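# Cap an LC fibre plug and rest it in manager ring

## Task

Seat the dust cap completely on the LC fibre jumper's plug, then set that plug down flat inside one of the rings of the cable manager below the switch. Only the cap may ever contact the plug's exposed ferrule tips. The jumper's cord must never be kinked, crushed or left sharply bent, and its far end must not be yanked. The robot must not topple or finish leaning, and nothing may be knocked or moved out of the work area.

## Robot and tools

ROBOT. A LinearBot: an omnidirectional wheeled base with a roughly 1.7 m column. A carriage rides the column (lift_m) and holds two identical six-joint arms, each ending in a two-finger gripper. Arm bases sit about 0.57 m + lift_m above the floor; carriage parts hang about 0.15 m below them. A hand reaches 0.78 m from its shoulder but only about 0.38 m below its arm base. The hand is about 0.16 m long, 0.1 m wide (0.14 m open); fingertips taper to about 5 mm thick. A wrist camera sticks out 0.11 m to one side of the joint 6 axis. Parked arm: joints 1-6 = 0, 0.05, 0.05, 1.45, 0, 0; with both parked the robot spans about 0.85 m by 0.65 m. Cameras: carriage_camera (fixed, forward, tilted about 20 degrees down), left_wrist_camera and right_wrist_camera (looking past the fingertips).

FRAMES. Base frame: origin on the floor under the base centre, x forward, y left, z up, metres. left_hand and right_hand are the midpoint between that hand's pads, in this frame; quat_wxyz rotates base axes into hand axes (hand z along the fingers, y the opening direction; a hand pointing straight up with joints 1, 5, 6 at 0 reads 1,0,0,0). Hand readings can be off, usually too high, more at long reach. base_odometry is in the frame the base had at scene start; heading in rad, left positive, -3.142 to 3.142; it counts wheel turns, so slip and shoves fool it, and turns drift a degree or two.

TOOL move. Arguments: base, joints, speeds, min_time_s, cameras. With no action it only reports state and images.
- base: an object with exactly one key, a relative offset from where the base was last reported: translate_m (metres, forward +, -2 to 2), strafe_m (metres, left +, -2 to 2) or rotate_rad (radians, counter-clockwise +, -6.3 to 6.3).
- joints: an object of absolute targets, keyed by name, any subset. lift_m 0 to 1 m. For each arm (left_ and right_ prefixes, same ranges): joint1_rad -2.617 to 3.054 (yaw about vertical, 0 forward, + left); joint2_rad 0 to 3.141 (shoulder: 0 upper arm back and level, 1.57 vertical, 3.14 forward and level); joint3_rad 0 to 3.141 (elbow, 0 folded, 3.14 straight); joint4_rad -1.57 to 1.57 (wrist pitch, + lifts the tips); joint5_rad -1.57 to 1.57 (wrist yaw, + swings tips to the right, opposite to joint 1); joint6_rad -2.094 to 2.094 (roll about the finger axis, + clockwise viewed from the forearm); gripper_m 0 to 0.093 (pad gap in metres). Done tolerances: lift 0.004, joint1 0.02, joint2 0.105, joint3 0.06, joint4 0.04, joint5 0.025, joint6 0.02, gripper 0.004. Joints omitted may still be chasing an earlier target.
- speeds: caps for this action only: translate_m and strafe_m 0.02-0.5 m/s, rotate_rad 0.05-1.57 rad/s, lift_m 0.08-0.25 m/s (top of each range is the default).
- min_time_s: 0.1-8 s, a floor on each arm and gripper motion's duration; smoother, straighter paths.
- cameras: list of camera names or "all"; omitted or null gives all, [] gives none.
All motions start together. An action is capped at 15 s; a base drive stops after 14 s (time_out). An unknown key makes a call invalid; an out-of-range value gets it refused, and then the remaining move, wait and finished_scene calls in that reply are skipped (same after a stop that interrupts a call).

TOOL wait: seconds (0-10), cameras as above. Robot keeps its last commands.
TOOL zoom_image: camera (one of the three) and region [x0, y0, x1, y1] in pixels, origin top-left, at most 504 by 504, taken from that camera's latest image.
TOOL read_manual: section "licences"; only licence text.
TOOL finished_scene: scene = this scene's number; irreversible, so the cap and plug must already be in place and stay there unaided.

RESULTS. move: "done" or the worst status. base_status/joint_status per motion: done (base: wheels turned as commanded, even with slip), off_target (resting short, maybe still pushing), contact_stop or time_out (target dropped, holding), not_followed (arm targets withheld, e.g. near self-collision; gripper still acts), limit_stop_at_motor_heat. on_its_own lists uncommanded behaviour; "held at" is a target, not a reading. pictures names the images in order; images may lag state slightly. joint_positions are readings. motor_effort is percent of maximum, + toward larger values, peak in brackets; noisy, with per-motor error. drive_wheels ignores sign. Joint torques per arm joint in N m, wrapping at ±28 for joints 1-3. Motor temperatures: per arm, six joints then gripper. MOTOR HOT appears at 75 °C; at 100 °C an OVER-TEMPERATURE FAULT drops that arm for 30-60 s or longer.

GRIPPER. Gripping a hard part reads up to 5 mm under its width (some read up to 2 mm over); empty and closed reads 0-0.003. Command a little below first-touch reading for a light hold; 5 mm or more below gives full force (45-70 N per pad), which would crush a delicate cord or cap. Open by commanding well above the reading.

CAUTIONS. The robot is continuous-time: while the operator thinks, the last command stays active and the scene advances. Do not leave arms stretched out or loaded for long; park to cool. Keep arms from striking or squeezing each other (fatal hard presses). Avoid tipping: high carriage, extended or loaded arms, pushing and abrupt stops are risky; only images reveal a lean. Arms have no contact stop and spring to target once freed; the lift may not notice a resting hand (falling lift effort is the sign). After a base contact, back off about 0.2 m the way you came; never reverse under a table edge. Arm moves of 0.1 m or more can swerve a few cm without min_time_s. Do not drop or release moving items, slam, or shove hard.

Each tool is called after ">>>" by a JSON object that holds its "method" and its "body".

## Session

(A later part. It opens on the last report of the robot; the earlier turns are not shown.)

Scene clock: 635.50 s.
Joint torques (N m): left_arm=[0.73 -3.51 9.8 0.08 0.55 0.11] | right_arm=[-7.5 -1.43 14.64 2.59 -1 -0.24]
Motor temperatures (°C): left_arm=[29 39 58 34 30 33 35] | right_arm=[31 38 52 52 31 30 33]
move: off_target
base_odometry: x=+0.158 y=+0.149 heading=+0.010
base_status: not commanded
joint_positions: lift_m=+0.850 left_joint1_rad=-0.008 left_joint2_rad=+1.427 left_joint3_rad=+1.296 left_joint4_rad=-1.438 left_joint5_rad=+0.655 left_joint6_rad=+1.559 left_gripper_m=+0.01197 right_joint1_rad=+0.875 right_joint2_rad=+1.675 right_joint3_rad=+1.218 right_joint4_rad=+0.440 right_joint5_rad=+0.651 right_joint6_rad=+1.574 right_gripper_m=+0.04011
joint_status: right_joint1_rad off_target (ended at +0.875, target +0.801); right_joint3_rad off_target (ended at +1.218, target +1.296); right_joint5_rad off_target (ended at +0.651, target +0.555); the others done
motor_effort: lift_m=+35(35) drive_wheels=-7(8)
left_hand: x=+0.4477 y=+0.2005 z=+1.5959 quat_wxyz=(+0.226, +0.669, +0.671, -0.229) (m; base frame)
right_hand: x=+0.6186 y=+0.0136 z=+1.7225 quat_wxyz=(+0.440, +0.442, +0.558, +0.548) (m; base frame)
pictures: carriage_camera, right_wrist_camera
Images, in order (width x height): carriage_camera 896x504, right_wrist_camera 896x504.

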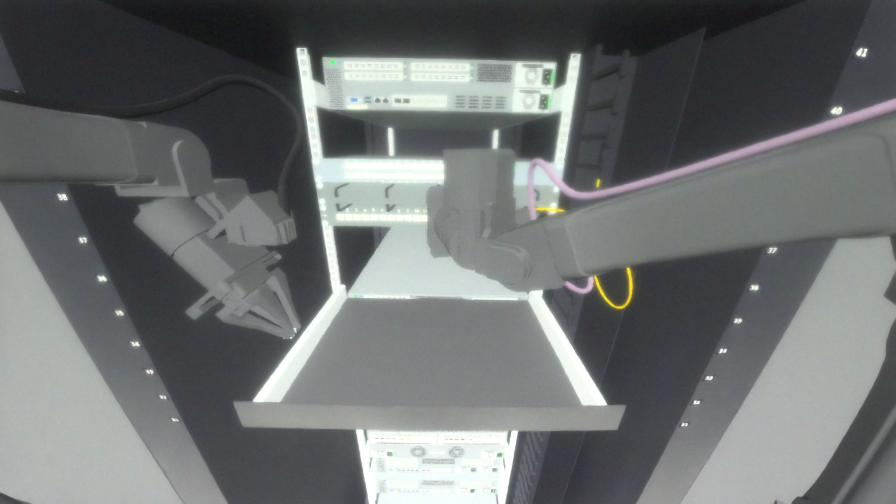

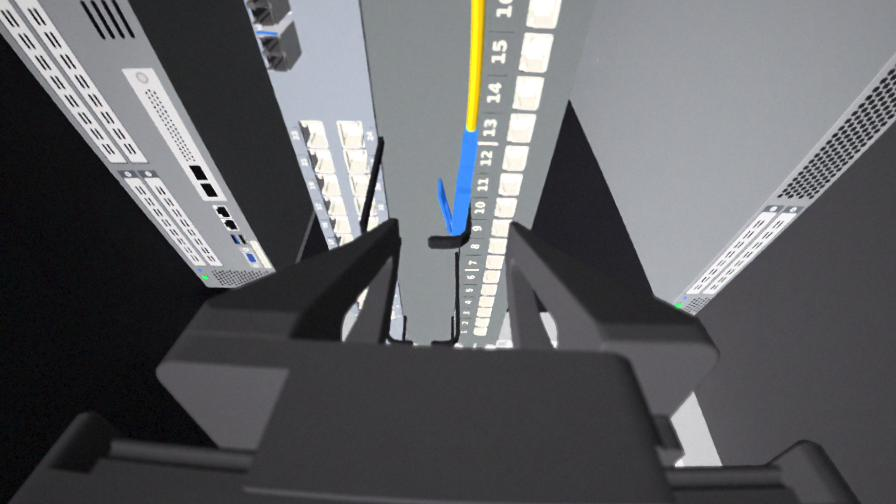

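>>> {"method": "move", "body": {"joints": {"right_joint1_rad": 0.915, "right_joint2_rad": 1.5, "right_joint3_rad": 1.03, "right_joint4_rad": 0.462, "right_joint5_rad": 0.665, "right_joint6_rad": 1.571}, "min_time_s": 2, "cameras": []}}

>>> {"method": "move", "body": {"joints": {"right_joint1_rad": 0.672, "right_joint2_rad": 1.42, "right_joint3_rad": 0.94, "right_joint4_rad": 0.473, "right_joint5_rad": 0.0, "right_joint6_rad": -1.571}, "min_time_s": 3, "cameras": ["carriage_camera", "right_wrist_camera"]}}

>>> {"method": "zoom_image", "body": {"camera": "carriage_camera", "region": [400, 150, 660, 320]}}

Scene clock: 665.43 s.
Joint torques (N m): left_arm=[0.7 -3.52 9.8 0.09 0.54 0.12] | right_arm=[0.57 -9.51 6.39 2.38 0.14 -0.25]
Motor temperatures (°C): left_arm=[29 38 58 33 30 33 35] | right_arm=[33 37 62 52 32 30 33]
move: done
base_odometry: x=+0.159 y=+0.149 heading=+0.010
base_status: not commanded
joint_positions: lift_m=+0.850 left_joint1_rad=-0.008 left_joint2_rad=+1.427 left_joint3_rad=+1.296 left_joint4_rad=-1.438 left_joint5_rad=+0.655 left_joint6_rad=+1.560 left_gripper_m=+0.01197 right_joint1_rad=+0.909 right_joint2_rad=+1.521 right_joint3_rad=+1.046 right_joint4_rad=+0.462 right_joint5_rad=+0.655 right_joint6_rad=+1.574 right_gripper_m=+0.04011
joint_status: all done
motor_effort: lift_m=+35(35) drive_wheels=-5(9)
left_hand: x=+0.4477 y=+0.2005 z=+1.5959 quat_wxyz=(+0.226, +0.669, +0.670, -0.229) (m; base frame)
right_hand: x=+0.5820 y=-0.0065 z=+1.7198 quat_wxyz=(+0.432, +0.433, +0.563, +0.555) (m; base frame)
pictures: none
No camera images: "cameras" was empty.

Scene clock: 668.87 s.
Joint torques (N m): left_arm=[0.7 -3.49 9.8 0.08 0.54 0.11] | right_arm=[-0.65 -8.81 6.54 2.65 -0.12 -0.16]
Motor temperatures (°C): left_arm=[29 38 58 33 30 33 35] | right_arm=[33 37 61 52 32 30 33]
move: done
base_odometry: x=+0.159 y=+0.149 heading=+0.010
base_status: not commanded
joint_positions: lift_m=+0.850 left_joint1_rad=-0.008 left_joint2_rad=+1.427 left_joint3_rad=+1.296 left_joint4_rad=-1.438 left_joint5_rad=+0.655 left_joint6_rad=+1.560 left_gripper_m=+0.01197 right_joint1_rad=+0.678 right_joint2_rad=+1.440 right_joint3_rad=+0.956 right_joint4_rad=+0.473 right_joint5_rad=+0.010 right_joint6_rad=-1.559 right_gripper_m=+0.04010
joint_status: all done
motor_effort: lift_m=+35(35) drive_wheels=-1(8)
left_hand: x=+0.4477 y=+0.2005 z=+1.5959 quat_wxyz=(+0.226, +0.669, +0.670, -0.229) (m; base frame)
right_hand: x=+0.5872 y=-0.0095 z=+1.7159 quat_wxyz=(+0.635, -0.638, +0.314, -0.303) (m; base frame)
pictures: carriage_camera, right_wrist_camera
Images, in order (width x height): carriage_camera 896x504, right_wrist_camera 896x504.

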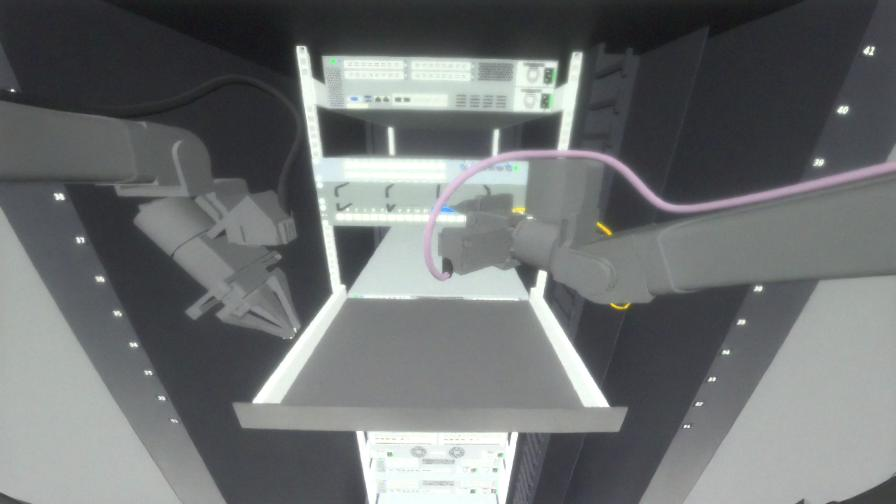

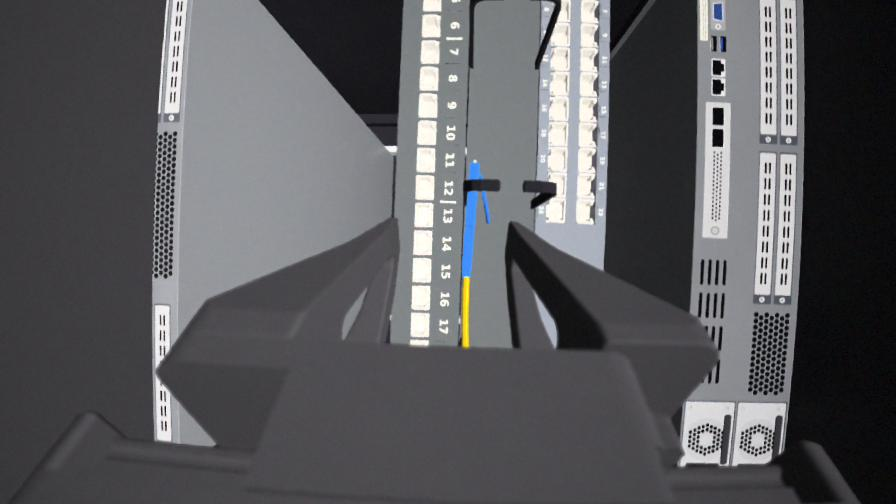

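Scaled by 1.938 from the camera's 896x504 image, which has a finer 1280x720 frame.

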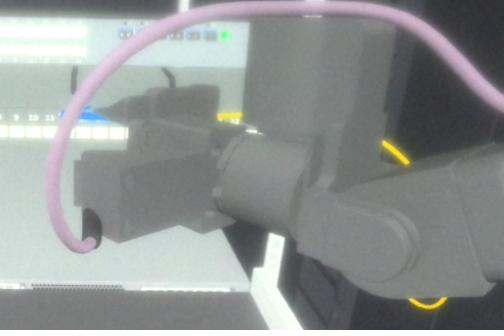

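>>> {"method": "move", "body": {"joints": {"right_joint1_rad": 0.866, "right_joint2_rad": 1.531, "right_joint3_rad": 1.064, "right_joint4_rad": 0.467, "right_joint5_rad": 0.567, "right_joint6_rad": -1.571}, "min_time_s": 2, "cameras": ["carriage_camera", "right_wrist_camera"]}}

>>> {"method": "zoom_image", "body": {"camera": "right_wrist_camera", "region": [380, 130, 560, 310]}}

Scene clock: 699.40 s.
Joint torques (N m): left_arm=[0.69 -3.52 9.78 0.08 0.54 0.12] | right_arm=[0.58 -6.23 10.28 2.48 0.11 -0.12]
Motor temperatures (°C): left_arm=[29 38 58 33 30 33 36] | right_arm=[32 40 55 54 32 30 33]
move: done
base_odometry: x=+0.159 y=+0.149 heading=+0.010
base_status: not commanded
joint_positions: lift_m=+0.850 left_joint1_rad=-0.008 left_joint2_rad=+1.427 left_joint3_rad=+1.296 left_joint4_rad=-1.438 left_joint5_rad=+0.655 left_joint6_rad=+1.560 left_gripper_m=+0.01197 right_joint1_rad=+0.860 right_joint2_rad=+1.516 right_joint3_rad=+1.037 right_joint4_rad=+0.475 right_joint5_rad=+0.556 right_joint6_rad=-1.561 right_gripper_m=+0.04010
joint_status: all done
motor_effort: lift_m=+35(35) drive_wheels=-2(6)
left_hand: x=+0.4477 y=+0.2005 z=+1.5959 quat_wxyz=(+0.226, +0.669, +0.670, -0.229) (m; base frame)
right_hand: x=+0.5911 y=-0.0095 z=+1.7209 quat_wxyz=(+0.571, -0.569, +0.421, -0.416) (m; base frame)
pictures: carriage_camera, right_wrist_camera
Images, in order (width x height): carriage_camera 896x504, right_wrist_camera 896x504.

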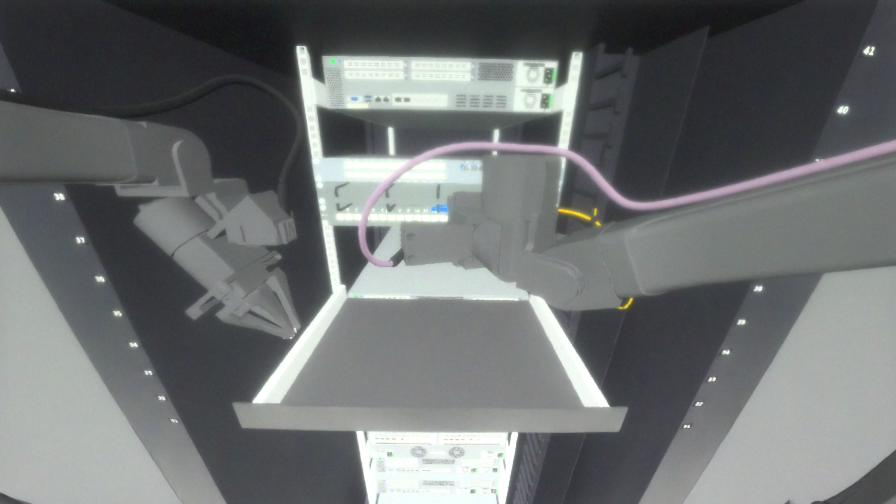

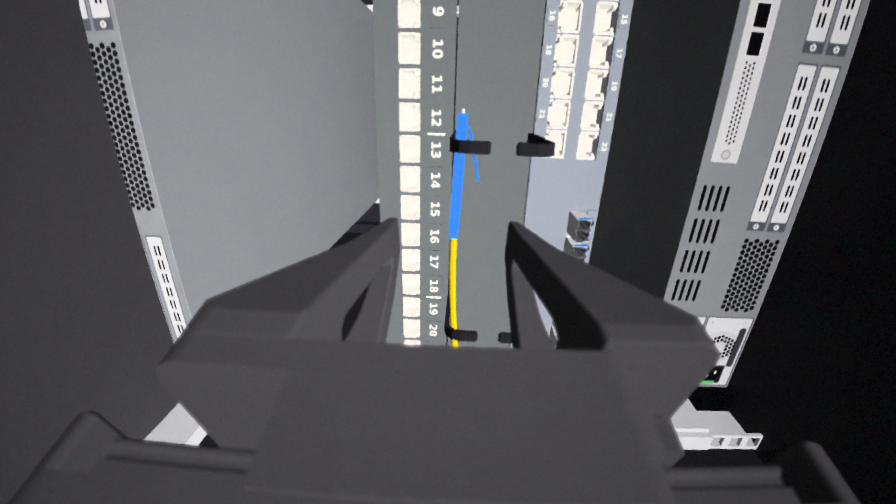

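Scaled by 2.800 from the camera's 896x504 image, which has a finer 1280x720 frame.

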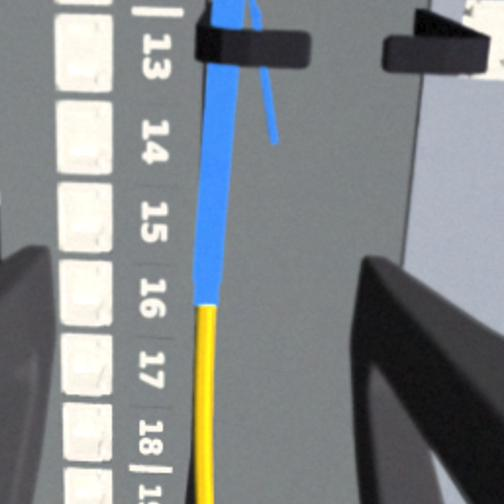

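>>> {"method": "move", "body": {"joints": {"right_joint1_rad": 0.776, "right_joint2_rad": 1.589, "right_joint3_rad": 1.117, "right_joint4_rad": 0.472, "right_joint5_rad": 0.476, "right_joint6_rad": -1.571}, "min_time_s": 2, "cameras": ["right_wrist_camera"]}}

>>> {"method": "zoom_image", "body": {"camera": "right_wrist_camera", "region": [380, 130, 560, 310]}}

Scene clock: 726.17 s.
Joint torques (N m): left_arm=[0.72 -3.52 9.8 0.09 0.54 0.11] | right_arm=[-0.66 -6.76 10.28 2.56 -0.09 -0.13]
Motor temperatures (°C): left_arm=[29 38 59 33 30 33 36] | right_arm=[32 39 56 54 32 30 33]
move: done
base_odometry: x=+0.159 y=+0.149 heading=+0.010
base_status: not commanded
joint_positions: lift_m=+0.850 left_joint1_rad=-0.008 left_joint2_rad=+1.427 left_joint3_rad=+1.296 left_joint4_rad=-1.438 left_joint5_rad=+0.655 left_joint6_rad=+1.560 left_gripper_m=+0.01197 right_joint1_rad=+0.782 right_joint2_rad=+1.573 right_joint3_rad=+1.090 right_joint4_rad=+0.475 right_joint5_rad=+0.486 right_joint6_rad=-1.561 right_gripper_m=+0.04010
joint_status: all done
motor_effort: lift_m=+35(35) drive_wheels=-4(7)
left_hand: x=+0.4477 y=+0.2005 z=+1.5959 quat_wxyz=(+0.226, +0.669, +0.670, -0.229) (m; base frame)
right_hand: x=+0.6205 y=-0.0176 z=+1.7191 quat_wxyz=(+0.568, -0.569, +0.424, -0.418) (m; base frame)
pictures: right_wrist_camera
Images, in order (width x height): right_wrist_camera 896x504.

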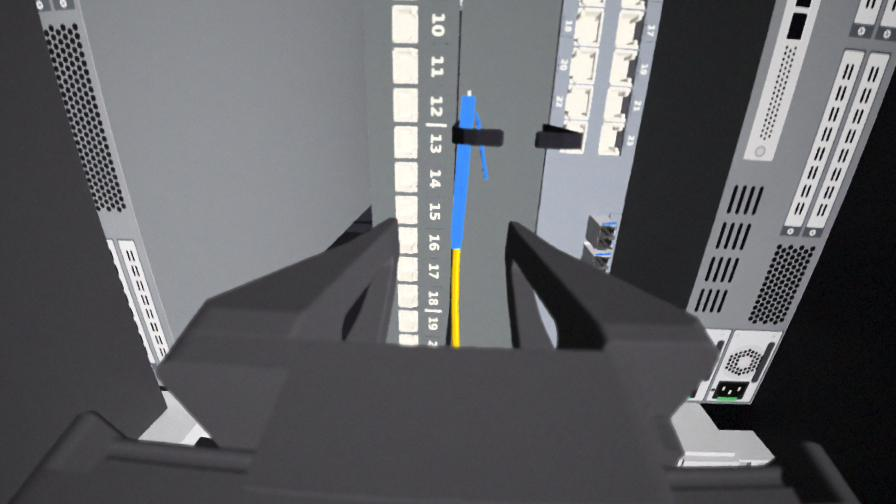

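Scaled by 2.800 from the camera's 896x504 image, which has a finer 1280x720 frame.

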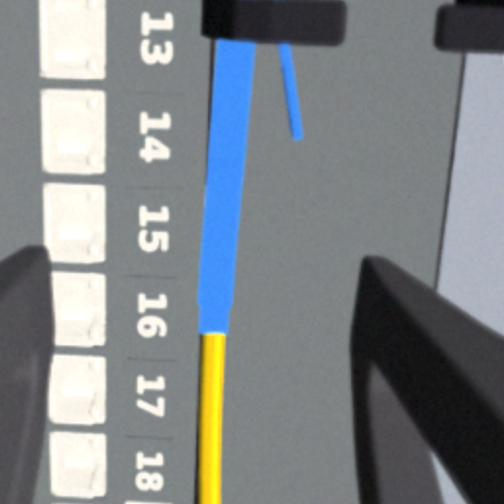

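>>> {"method": "move", "body": {"joints": {"right_joint1_rad": 0.722, "right_joint2_rad": 1.648, "right_joint3_rad": 1.184, "right_joint4_rad": 0.470, "right_joint5_rad": 0.42, "right_joint6_rad": -1.571}, "min_time_s": 2, "cameras": ["right_wrist_camera", "carriage_camera"]}}

>>> {"method": "zoom_image", "body": {"camera": "right_wrist_camera", "region": [380, 130, 560, 310]}}

Scene clock: 738.43 s.
Joint torques (N m): left_arm=[0.7 -3.52 9.83 0.09 0.54 0.11] | right_arm=[-0.66 -7.28 10.28 2.55 -0.09 -0.13]
Motor temperatures (°C): left_arm=[29 38 59 32 30 33 36] | right_arm=[32 39 56 55 32 30 33]
move: done
base_odometry: x=+0.159 y=+0.149 heading=+0.010
base_status: not commanded
joint_positions: lift_m=+0.850 left_joint1_rad=-0.008 left_joint2_rad=+1.427 left_joint3_rad=+1.296 left_joint4_rad=-1.438 left_joint5_rad=+0.655 left_joint6_rad=+1.560 left_gripper_m=+0.01197 right_joint1_rad=+0.728 right_joint2_rad=+1.631 right_joint3_rad=+1.157 right_joint4_rad=+0.475 right_joint5_rad=+0.430 right_joint6_rad=-1.561 right_gripper_m=+0.04010
joint_status: all done
motor_effort: lift_m=+35(35) drive_wheels=-3(6)
left_hand: x=+0.4477 y=+0.2005 z=+1.5959 quat_wxyz=(+0.226, +0.669, +0.670, -0.229) (m; base frame)
right_hand: x=+0.6447 y=-0.0199 z=+1.7229 quat_wxyz=(+0.571, -0.566, +0.423, -0.417) (m; base frame)
pictures: carriage_camera, right_wrist_camera
Images, in order (width x height): carriage_camera 896x504, right_wrist_camera 896x504.

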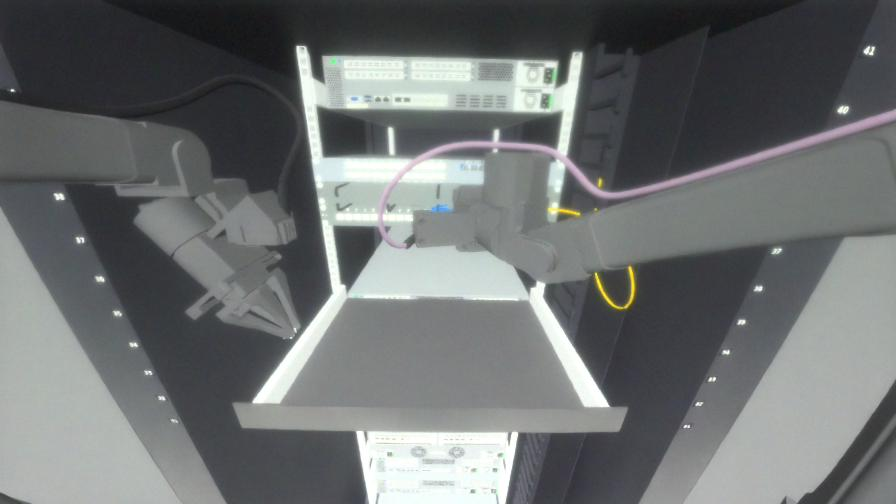

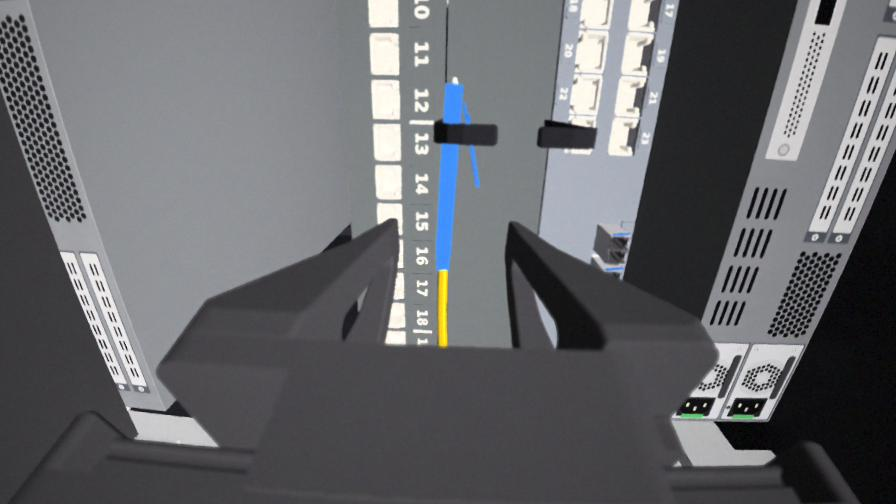

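Scaled by 2.800 from the camera's 896x504 image, which has a finer 1280x720 frame.

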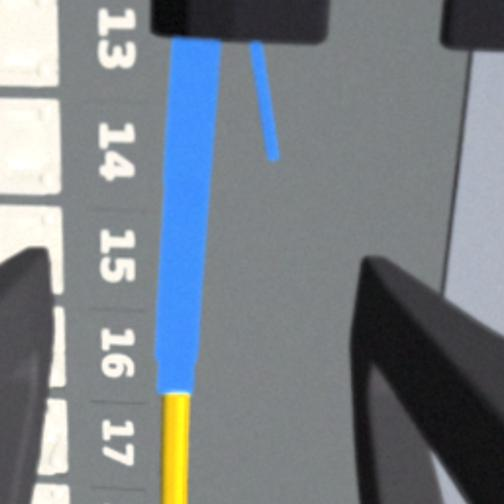

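>>> {"method": "move", "body": {"joints": {"lift_m": 0.847}, "speeds": {"lift_m": 0.08}, "cameras": []}}

>>> {"method": "move", "body": {"joints": {"right_gripper_m": 0.016}, "min_time_s": 2, "cameras": ["right_wrist_camera"]}}

>>> {"method": "zoom_image", "body": {"camera": "right_wrist_camera", "region": [380, 130, 560, 310]}}

Scene clock: 752.87 s.
Joint torques (N m): left_arm=[0.68 -3.67 9.48 0.1 0.54 0.11] | right_arm=[-0.66 -7.49 9.96 2.54 -0.1 -0.12]
Motor temperatures (°C): left_arm=[29 38 59 32 30 33 36] | right_arm=[32 39 56 55 32 30 33]
move: done
base_odometry: x=+0.159 y=+0.149 heading=+0.010
base_status: not commanded
joint_positions: lift_m=+0.847 left_joint1_rad=-0.008 left_joint2_rad=+1.428 left_joint3_rad=+1.299 left_joint4_rad=-1.439 left_joint5_rad=+0.655 left_joint6_rad=+1.560 left_gripper_m=+0.01197 right_joint1_rad=+0.728 right_joint2_rad=+1.633 right_joint3_rad=+1.161 right_joint4_rad=+0.476 right_joint5_rad=+0.429 right_joint6_rad=-1.561 right_gripper_m=+0.04010
joint_status: all done
motor_effort: lift_m=+34(35) drive_wheels=-1(4)
left_hand: x=+0.4482 y=+0.2004 z=+1.5937 quat_wxyz=(+0.226, +0.669, +0.670, -0.229) (m; base frame)
right_hand: x=+0.6452 y=-0.0195 z=+1.7213 quat_wxyz=(+0.573, -0.565, +0.422, -0.417) (m; base frame)
pictures: none
No camera images: "cameras" was empty.

Scene clock: 755.17 s.
Joint torques (N m): left_arm=[0.72 -3.63 9.52 0.1 0.55 0.11] | right_arm=[-0.66 -7.49 9.94 2.53 -0.09 -0.11]
Motor temperatures (°C): left_arm=[29 38 59 32 30 33 36] | right_arm=[32 39 56 55 32 30 33]
move: done
base_odometry: x=+0.159 y=+0.149 heading=+0.010
base_status: not commanded
joint_positions: lift_m=+0.847 left_joint1_rad=-0.008 left_joint2_rad=+1.428 left_joint3_rad=+1.299 left_joint4_rad=-1.439 left_joint5_rad=+0.655 left_joint6_rad=+1.560 left_gripper_m=+0.01197 right_joint1_rad=+0.728 right_joint2_rad=+1.633 right_joint3_rad=+1.161 right_joint4_rad=+0.476 right_joint5_rad=+0.429 right_joint6_rad=-1.561 right_gripper_m=+0.01614
joint_status: all done
motor_effort: lift_m=+34(34) drive_wheels=-2(5)
left_hand: x=+0.4482 y=+0.2004 z=+1.5937 quat_wxyz=(+0.226, +0.669, +0.670, -0.229) (m; base frame)
right_hand: x=+0.6452 y=-0.0195 z=+1.7213 quat_wxyz=(+0.572, -0.565, +0.422, -0.418) (m; base frame)
pictures: right_wrist_camera
Images, in order (width x height): right_wrist_camera 896x504.

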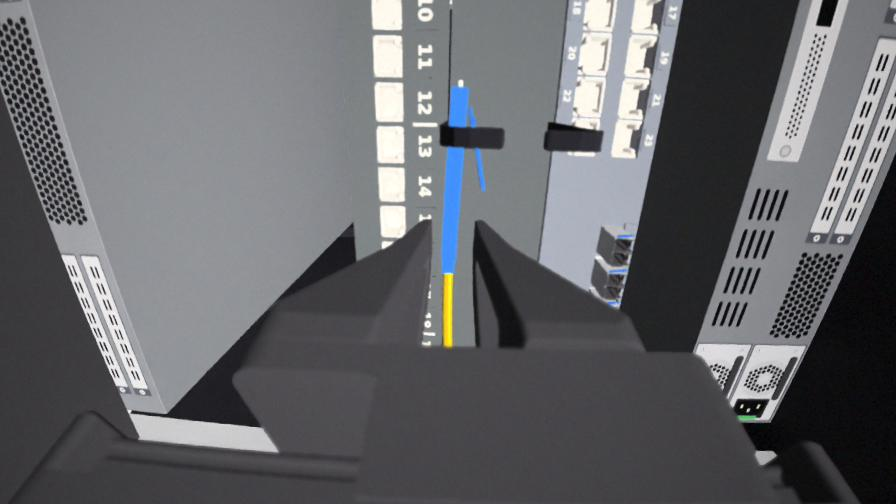

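Scaled by 2.800 from the camera's 896x504 image, which has a finer 1280x720 frame.

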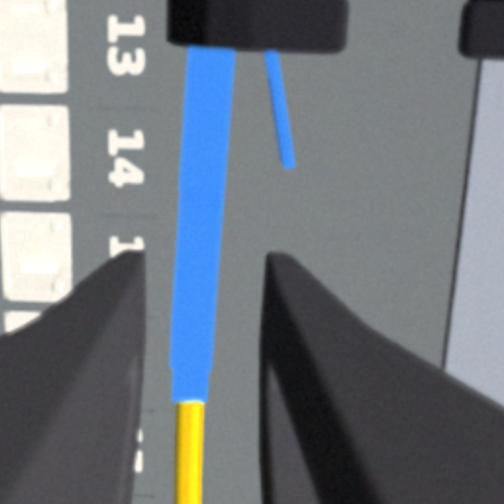

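>>> {"method": "move", "body": {"joints": {"lift_m": 0.8455}, "speeds": {"lift_m": 0.08}, "cameras": []}}

>>> {"method": "move", "body": {"joints": {"right_gripper_m": 0.007}, "min_time_s": 1.5, "cameras": ["right_wrist_camera"]}}

>>> {"method": "zoom_image", "body": {"camera": "right_wrist_camera", "region": [380, 130, 560, 310]}}

>>> {"method": "move", "body": {"joints": {"right_gripper_m": 0.003}, "min_time_s": 1.5, "cameras": ["right_wrist_camera"]}}

>>> {"method": "zoom_image", "body": {"camera": "right_wrist_camera", "region": [380, 130, 560, 310]}}

Scene clock: 763.40 s.
Joint torques (N m): left_arm=[0.72 -3.66 9.37 0.1 0.53 0.12] | right_arm=[-0.66 -7.57 9.87 2.52 -0.09 -0.12]
Motor temperatures (°C): left_arm=[29 38 59 32 30 33 36] | right_arm=[32 39 57 55 32 30 33]
move: done
base_odometry: x=+0.159 y=+0.149 heading=+0.010
base_status: not commanded
joint_positions: lift_m=+0.846 left_joint1_rad=-0.008 left_joint2_rad=+1.429 left_joint3_rad=+1.301 left_joint4_rad=-1.439 left_joint5_rad=+0.655 left_joint6_rad=+1.560 left_gripper_m=+0.01197 right_joint1_rad=+0.728 right_joint2_rad=+1.634 right_joint3_rad=+1.162 right_joint4_rad=+0.477 right_joint5_rad=+0.428 right_joint6_rad=-1.561 right_gripper_m=+0.01614
joint_status: all done
motor_effort: lift_m=+33(34) drive_wheels=-4(5)
left_hand: x=+0.4485 y=+0.2003 z=+1.5925 quat_wxyz=(+0.227, +0.669, +0.670, -0.229) (m; base frame)
right_hand: x=+0.6454 y=-0.0193 z=+1.7201 quat_wxyz=(+0.573, -0.565, +0.422, -0.418) (m; base frame)
pictures: none
No camera images: "cameras" was empty.

Scene clock: 765.20 s.
Joint torques (N m): left_arm=[0.72 -3.71 9.4 0.1 0.54 0.11] | right_arm=[-0.65 -7.58 9.87 2.52 -0.09 -0.12]
Motor temperatures (°C): left_arm=[29 38 59 32 30 33 36] | right_arm=[32 39 57 55 32 30 33]
move: done
base_odometry: x=+0.159 y=+0.149 heading=+0.010
base_status: not commanded
joint_positions: lift_m=+0.846 left_joint1_rad=-0.008 left_joint2_rad=+1.429 left_joint3_rad=+1.301 left_joint4_rad=-1.439 left_joint5_rad=+0.655 left_joint6_rad=+1.560 left_gripper_m=+0.01197 right_joint1_rad=+0.728 right_joint2_rad=+1.634 right_joint3_rad=+1.162 right_joint4_rad=+0.477 right_joint5_rad=+0.428 right_joint6_rad=-1.561 right_gripper_m=+0.00714
joint_status: all done
motor_effort: lift_m=+33(33) drive_wheels=-2(5)
left_hand: x=+0.4485 y=+0.2003 z=+1.5925 quat_wxyz=(+0.227, +0.669, +0.670, -0.229) (m; base frame)
right_hand: x=+0.6454 y=-0.0193 z=+1.7201 quat_wxyz=(+0.573, -0.565, +0.422, -0.418) (m; base frame)
pictures: right_wrist_camera
Images, in order (width x height): right_wrist_camera 896x504.

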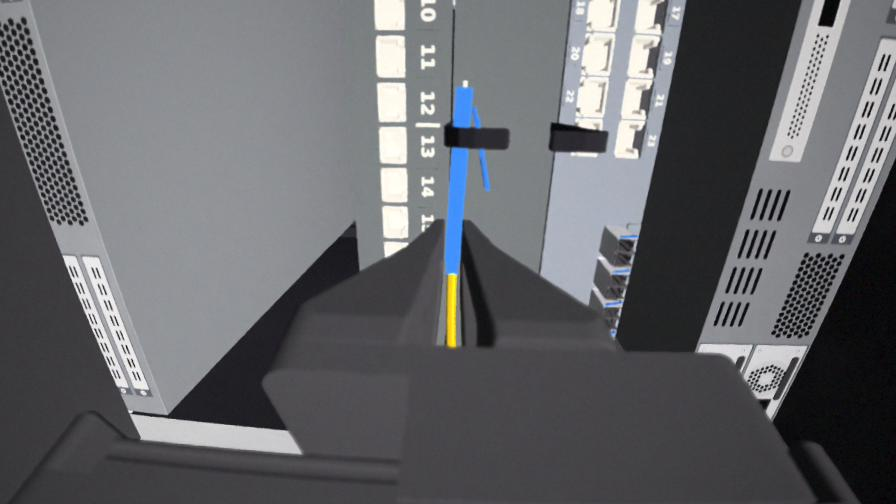

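Scaled by 2.800 from the camera's 896x504 image, which has a finer 1280x720 frame.

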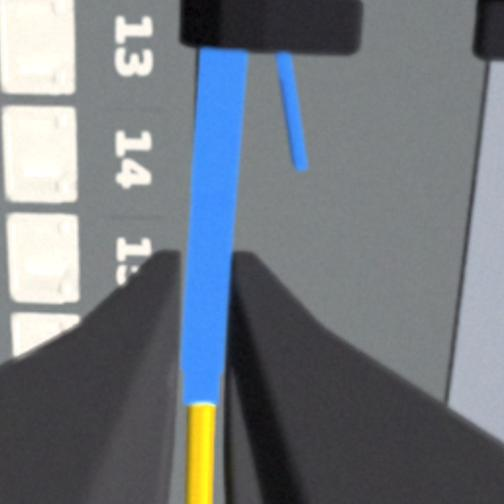

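Scene clock: 767.00 s.
Joint torques (N m): left_arm=[0.69 -3.7 9.36 0.1 0.54 0.11] | right_arm=[-0.64 -7.58 9.87 2.52 -0.09 -0.12]
Motor temperatures (°C): left_arm=[29 38 58 32 30 33 36] | right_arm=[32 39 57 55 32 30 33]
move: done
base_odometry: x=+0.159 y=+0.149 heading=+0.010
base_status: not commanded
joint_positions: lift_m=+0.846 left_joint1_rad=-0.008 left_joint2_rad=+1.429 left_joint3_rad=+1.301 left_joint4_rad=-1.439 left_joint5_rad=+0.655 left_joint6_rad=+1.560 left_gripper_m=+0.01197 right_joint1_rad=+0.728 right_joint2_rad=+1.634 right_joint3_rad=+1.162 right_joint4_rad=+0.477 right_joint5_rad=+0.428 right_joint6_rad=-1.561 right_gripper_m=+0.00327
joint_status: all done
motor_effort: lift_m=+33(33) drive_wheels=-5(6)
left_hand: x=+0.4485 y=+0.2003 z=+1.5925 quat_wxyz=(+0.227, +0.669, +0.670, -0.229) (m; base frame)
right_hand: x=+0.6454 y=-0.0193 z=+1.7201 quat_wxyz=(+0.573, -0.565, +0.422, -0.418) (m; base frame)
pictures: right_wrist_camera
Images, in order (width x height): right_wrist_camera 896x504.

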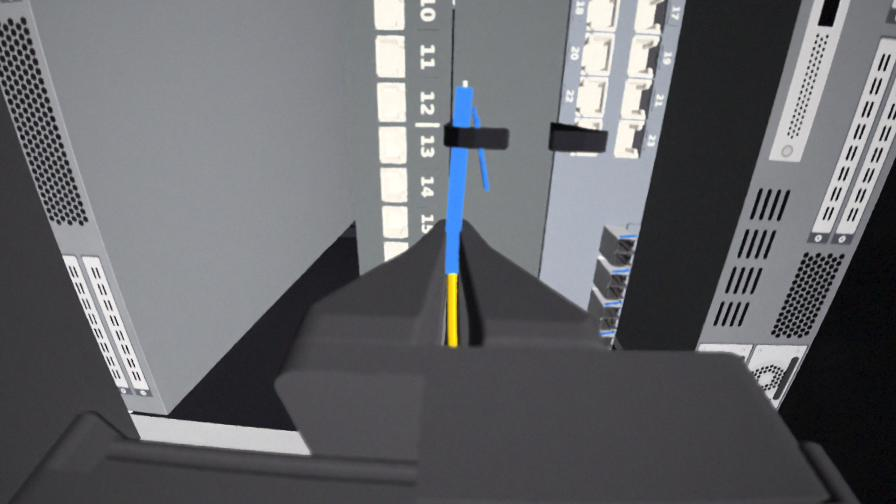

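Scaled by 2.800 from the camera's 896x504 image, which has a finer 1280x720 frame.

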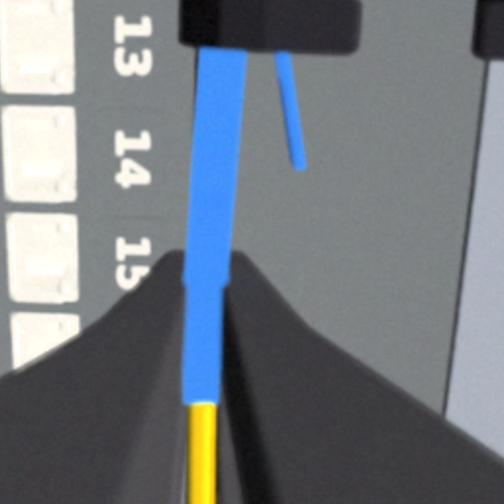

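>>> {"method": "move", "body": {"joints": {"right_gripper_m": 0.0}, "min_time_s": 1.5, "cameras": ["right_wrist_camera"]}}

>>> {"method": "zoom_image", "body": {"camera": "right_wrist_camera", "region": [380, 130, 560, 310]}}

Scene clock: 773.83 s.
Joint torques (N m): left_arm=[0.68 -3.69 9.4 0.11 0.53 0.11] | right_arm=[-0.66 -7.56 9.87 2.52 -0.09 -0.11]
Motor temperatures (°C): left_arm=[29 38 58 32 30 33 36] | right_arm=[32 39 57 55 32 30 33]
move: done
base_odometry: x=+0.159 y=+0.149 heading=+0.010
base_status: not commanded
joint_positions: lift_m=+0.846 left_joint1_rad=-0.008 left_joint2_rad=+1.429 left_joint3_rad=+1.301 left_joint4_rad=-1.439 left_joint5_rad=+0.655 left_joint6_rad=+1.560 left_gripper_m=+0.01197 right_joint1_rad=+0.728 right_joint2_rad=+1.634 right_joint3_rad=+1.162 right_joint4_rad=+0.477 right_joint5_rad=+0.428 right_joint6_rad=-1.561 right_gripper_m=+0.00326
joint_status: all done
motor_effort: lift_m=+33(33) drive_wheels=-1(7)
left_hand: x=+0.4485 y=+0.2003 z=+1.5925 quat_wxyz=(+0.227, +0.669, +0.670, -0.229) (m; base frame)
right_hand: x=+0.6454 y=-0.0193 z=+1.7201 quat_wxyz=(+0.573, -0.565, +0.422, -0.418) (m; base frame)
pictures: right_wrist_camera
Images, in order (width x height): right_wrist_camera 896x504.

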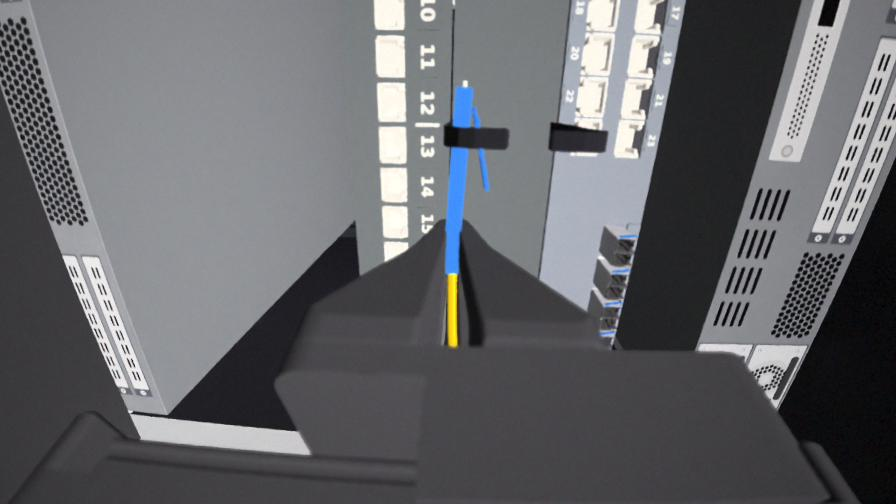

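Scaled by 2.800 from the camera's 896x504 image, which has a finer 1280x720 frame.

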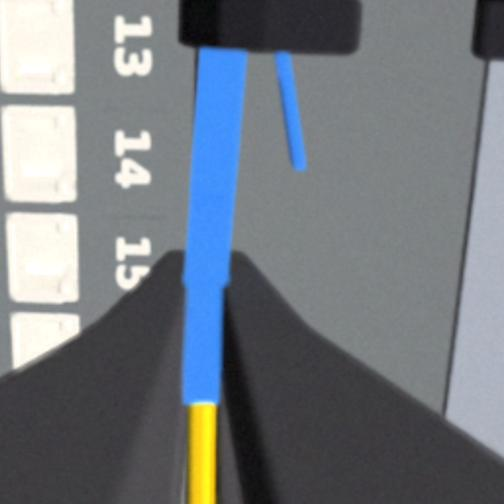

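>>> {"method": "move", "body": {"joints": {"right_joint1_rad": 0.762, "right_joint2_rad": 1.701, "right_joint3_rad": 1.243, "right_joint4_rad": 0.465, "right_joint5_rad": 0.46, "right_joint6_rad": -1.571}, "min_time_s": 3, "cameras": ["right_wrist_camera"]}}

>>> {"method": "zoom_image", "body": {"camera": "right_wrist_camera", "region": [360, 60, 620, 300]}}

Scene clock: 804.73 s.
Joint torques (N m): left_arm=[0.7 -3.7 9.39 0.1 0.54 0.11] | right_arm=[0.61 -7.73 10.3 2.45 0.09 -0.12]
Motor temperatures (°C): left_arm=[29 38 57 32 30 33 36] | right_arm=[31 40 59 56 31 30 34]
move: done
base_odometry: x=+0.159 y=+0.149 heading=+0.010
base_status: not commanded
joint_positions: lift_m=+0.846 left_joint1_rad=-0.008 left_joint2_rad=+1.429 left_joint3_rad=+1.301 left_joint4_rad=-1.439 left_joint5_rad=+0.655 left_joint6_rad=+1.560 left_gripper_m=+0.01197 right_joint1_rad=+0.756 right_joint2_rad=+1.684 right_joint3_rad=+1.216 right_joint4_rad=+0.477 right_joint5_rad=+0.452 right_joint6_rad=-1.561 right_gripper_m=+0.00326
joint_status: all done
motor_effort: lift_m=+33(33) drive_wheels=-1(6)
left_hand: x=+0.4485 y=+0.2003 z=+1.5925 quat_wxyz=(+0.227, +0.669, +0.670, -0.229) (m; base frame)
right_hand: x=+0.6482 y=-0.0021 z=+1.7210 quat_wxyz=(+0.575, -0.565, +0.420, -0.416) (m; base frame)
pictures: right_wrist_camera
Images, in order (width x height): right_wrist_camera 896x504.

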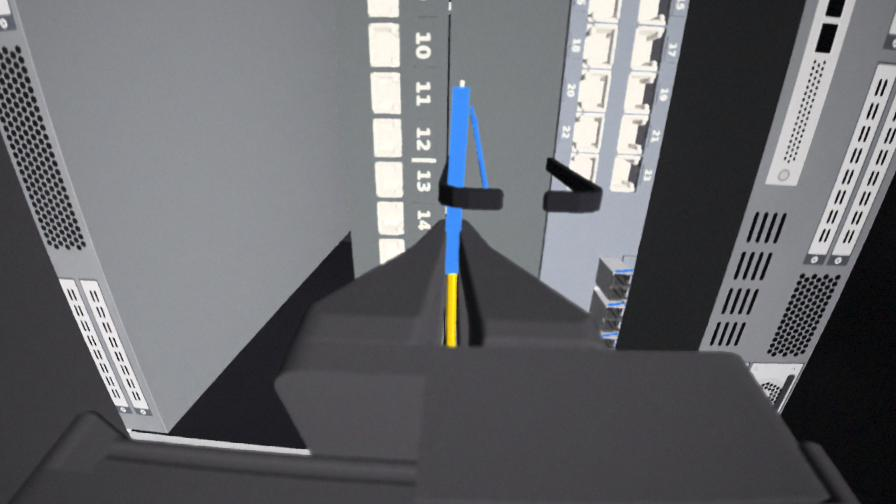

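Scaled by 1.938 from the camera's 896x504 image, which has a finer 1280x720 frame.

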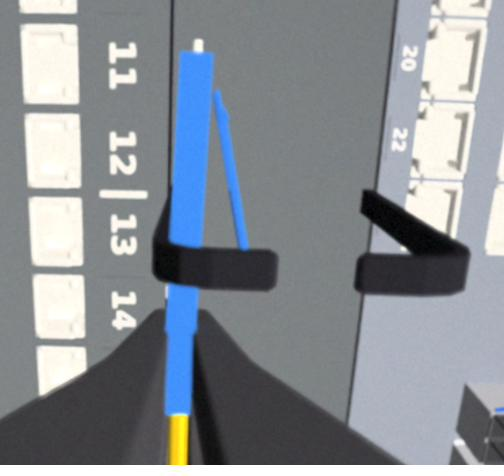

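>>> {"method": "move", "body": {"joints": {"lift_m": 0.8625}, "speeds": {"lift_m": 0.08}, "cameras": ["right_wrist_camera"]}}

>>> {"method": "zoom_image", "body": {"camera": "right_wrist_camera", "region": [360, 60, 620, 300]}}

Scene clock: 814.57 s.
Joint torques (N m): left_arm=[0.69 -3.85 9.18 0.11 0.53 0.11] | right_arm=[0.58 -8.35 9.72 2.47 0.09 -0.11]
Motor temperatures (°C): left_arm=[29 38 57 32 30 33 36] | right_arm=[31 40 58 56 31 30 34]
move: done
base_odometry: x=+0.159 y=+0.149 heading=+0.010
base_status: not commanded
joint_positions: lift_m=+0.863 left_joint1_rad=-0.008 left_joint2_rad=+1.430 left_joint3_rad=+1.303 left_joint4_rad=-1.440 left_joint5_rad=+0.656 left_joint6_rad=+1.560 left_gripper_m=+0.01197 right_joint1_rad=+0.756 right_joint2_rad=+1.689 right_joint3_rad=+1.223 right_joint4_rad=+0.475 right_joint5_rad=+0.452 right_joint6_rad=-1.562 right_gripper_m=+0.00325
joint_status: all done
motor_effort: lift_m=+35(44) drive_wheels=+5(6)
left_hand: x=+0.4489 y=+0.2002 z=+1.6097 quat_wxyz=(+0.227, +0.669, +0.670, -0.229) (m; base frame)
right_hand: x=+0.6492 y=-0.0010 z=+1.7377 quat_wxyz=(+0.575, -0.565, +0.421, -0.417) (m; base frame)
pictures: right_wrist_camera
Images, in order (width x height): right_wrist_camera 896x504.

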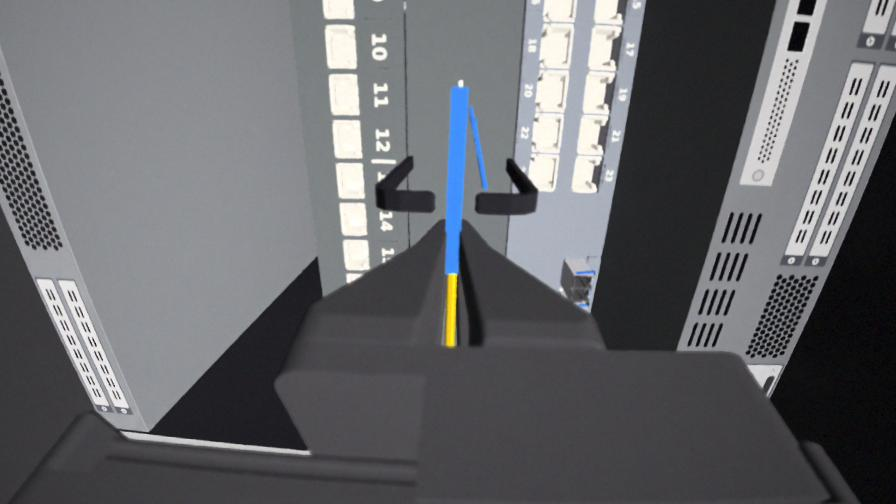

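Scaled by 1.938 from the camera's 896x504 image, which has a finer 1280x720 frame.

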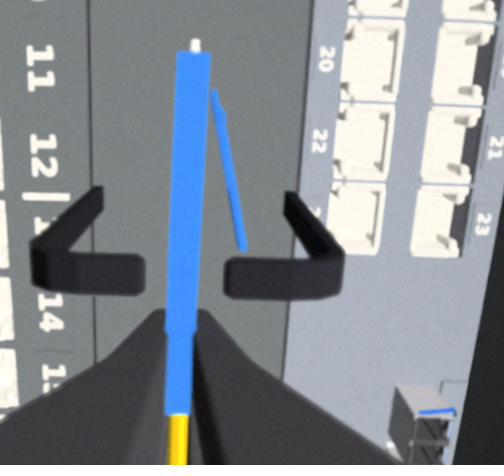

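>>> {"method": "move", "body": {"joints": {"right_joint1_rad": 0.854, "right_joint2_rad": 1.586, "right_joint3_rad": 1.120, "right_joint4_rad": 0.473, "right_joint5_rad": 0.553, "right_joint6_rad": -1.571}, "min_time_s": 3, "cameras": ["right_wrist_camera", "carriage_camera"]}}

>>> {"method": "zoom_image", "body": {"camera": "right_wrist_camera", "region": [360, 60, 620, 300]}}

>>> {"method": "zoom_image", "body": {"camera": "carriage_camera", "region": [380, 120, 660, 320]}}

Scene clock: 839.83 s.
Joint torques (N m): left_arm=[0.69 -3.84 9.2 0.11 0.53 0.11] | right_arm=[0.58 -10.85 6.6 2.54 0.12 -0.12]
Motor temperatures (°C): left_arm=[29 38 60 31 30 33 36] | right_arm=[31 40 57 55 31 30 35]
move: done
base_odometry: x=+0.159 y=+0.149 heading=+0.010
base_status: not commanded
joint_positions: lift_m=+0.863 left_joint1_rad=-0.008 left_joint2_rad=+1.430 left_joint3_rad=+1.303 left_joint4_rad=-1.440 left_joint5_rad=+0.656 left_joint6_rad=+1.560 left_gripper_m=+0.01197 right_joint1_rad=+0.848 right_joint2_rad=+1.610 right_joint3_rad=+1.136 right_joint4_rad=+0.476 right_joint5_rad=+0.543 right_joint6_rad=-1.562 right_gripper_m=+0.00325
joint_status: all done
motor_effort: lift_m=+35(35) drive_wheels=+6(8)
left_hand: x=+0.4489 y=+0.2002 z=+1.6097 quat_wxyz=(+0.227, +0.669, +0.670, -0.229) (m; base frame)
right_hand: x=+0.6106 y=+0.0067 z=+1.7357 quat_wxyz=(+0.572, -0.568, +0.421, -0.416) (m; base frame)
pictures: carriage_camera, right_wrist_camera
Images, in order (width x height): carriage_camera 896x504, right_wrist_camera 896x504.

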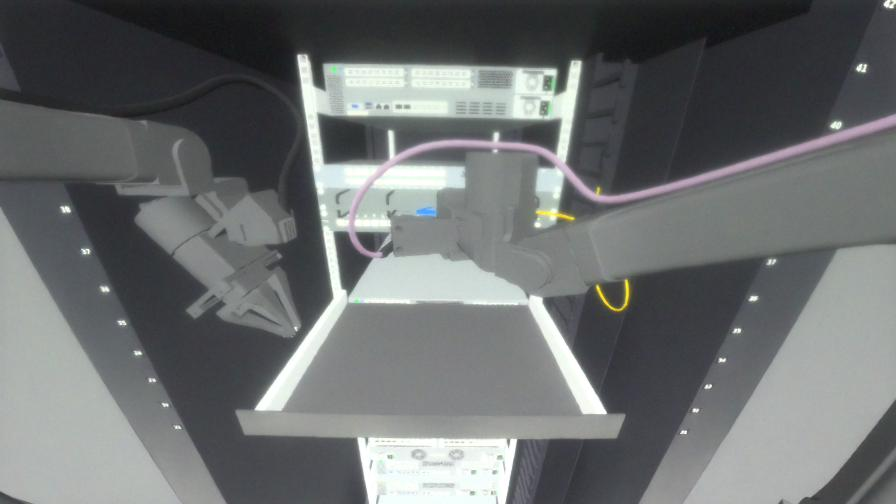

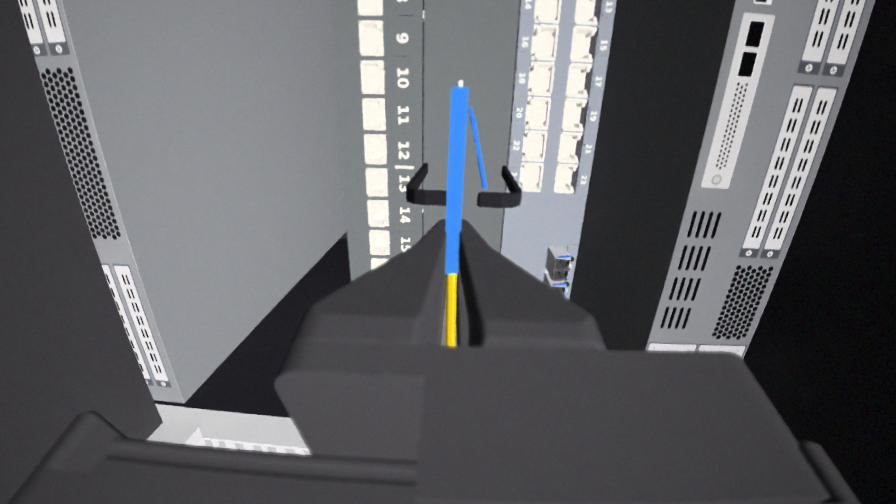

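Scaled by 1.938 from the camera's 896x504 image, which has a finer 1280x720 frame.

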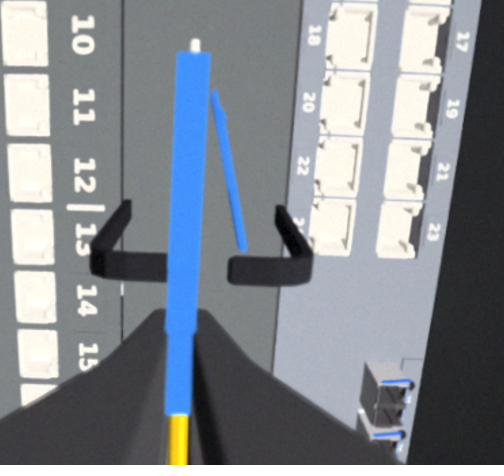

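Scaled by 1.800 from the camera's 896x504 image, which has a finer 1280x720 frame.

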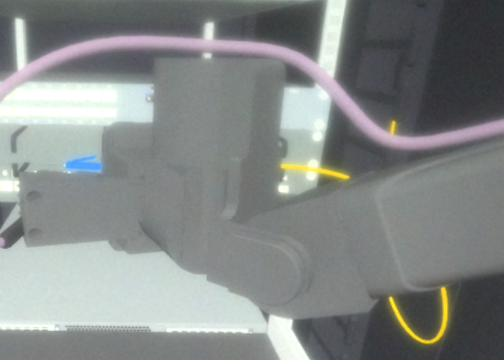

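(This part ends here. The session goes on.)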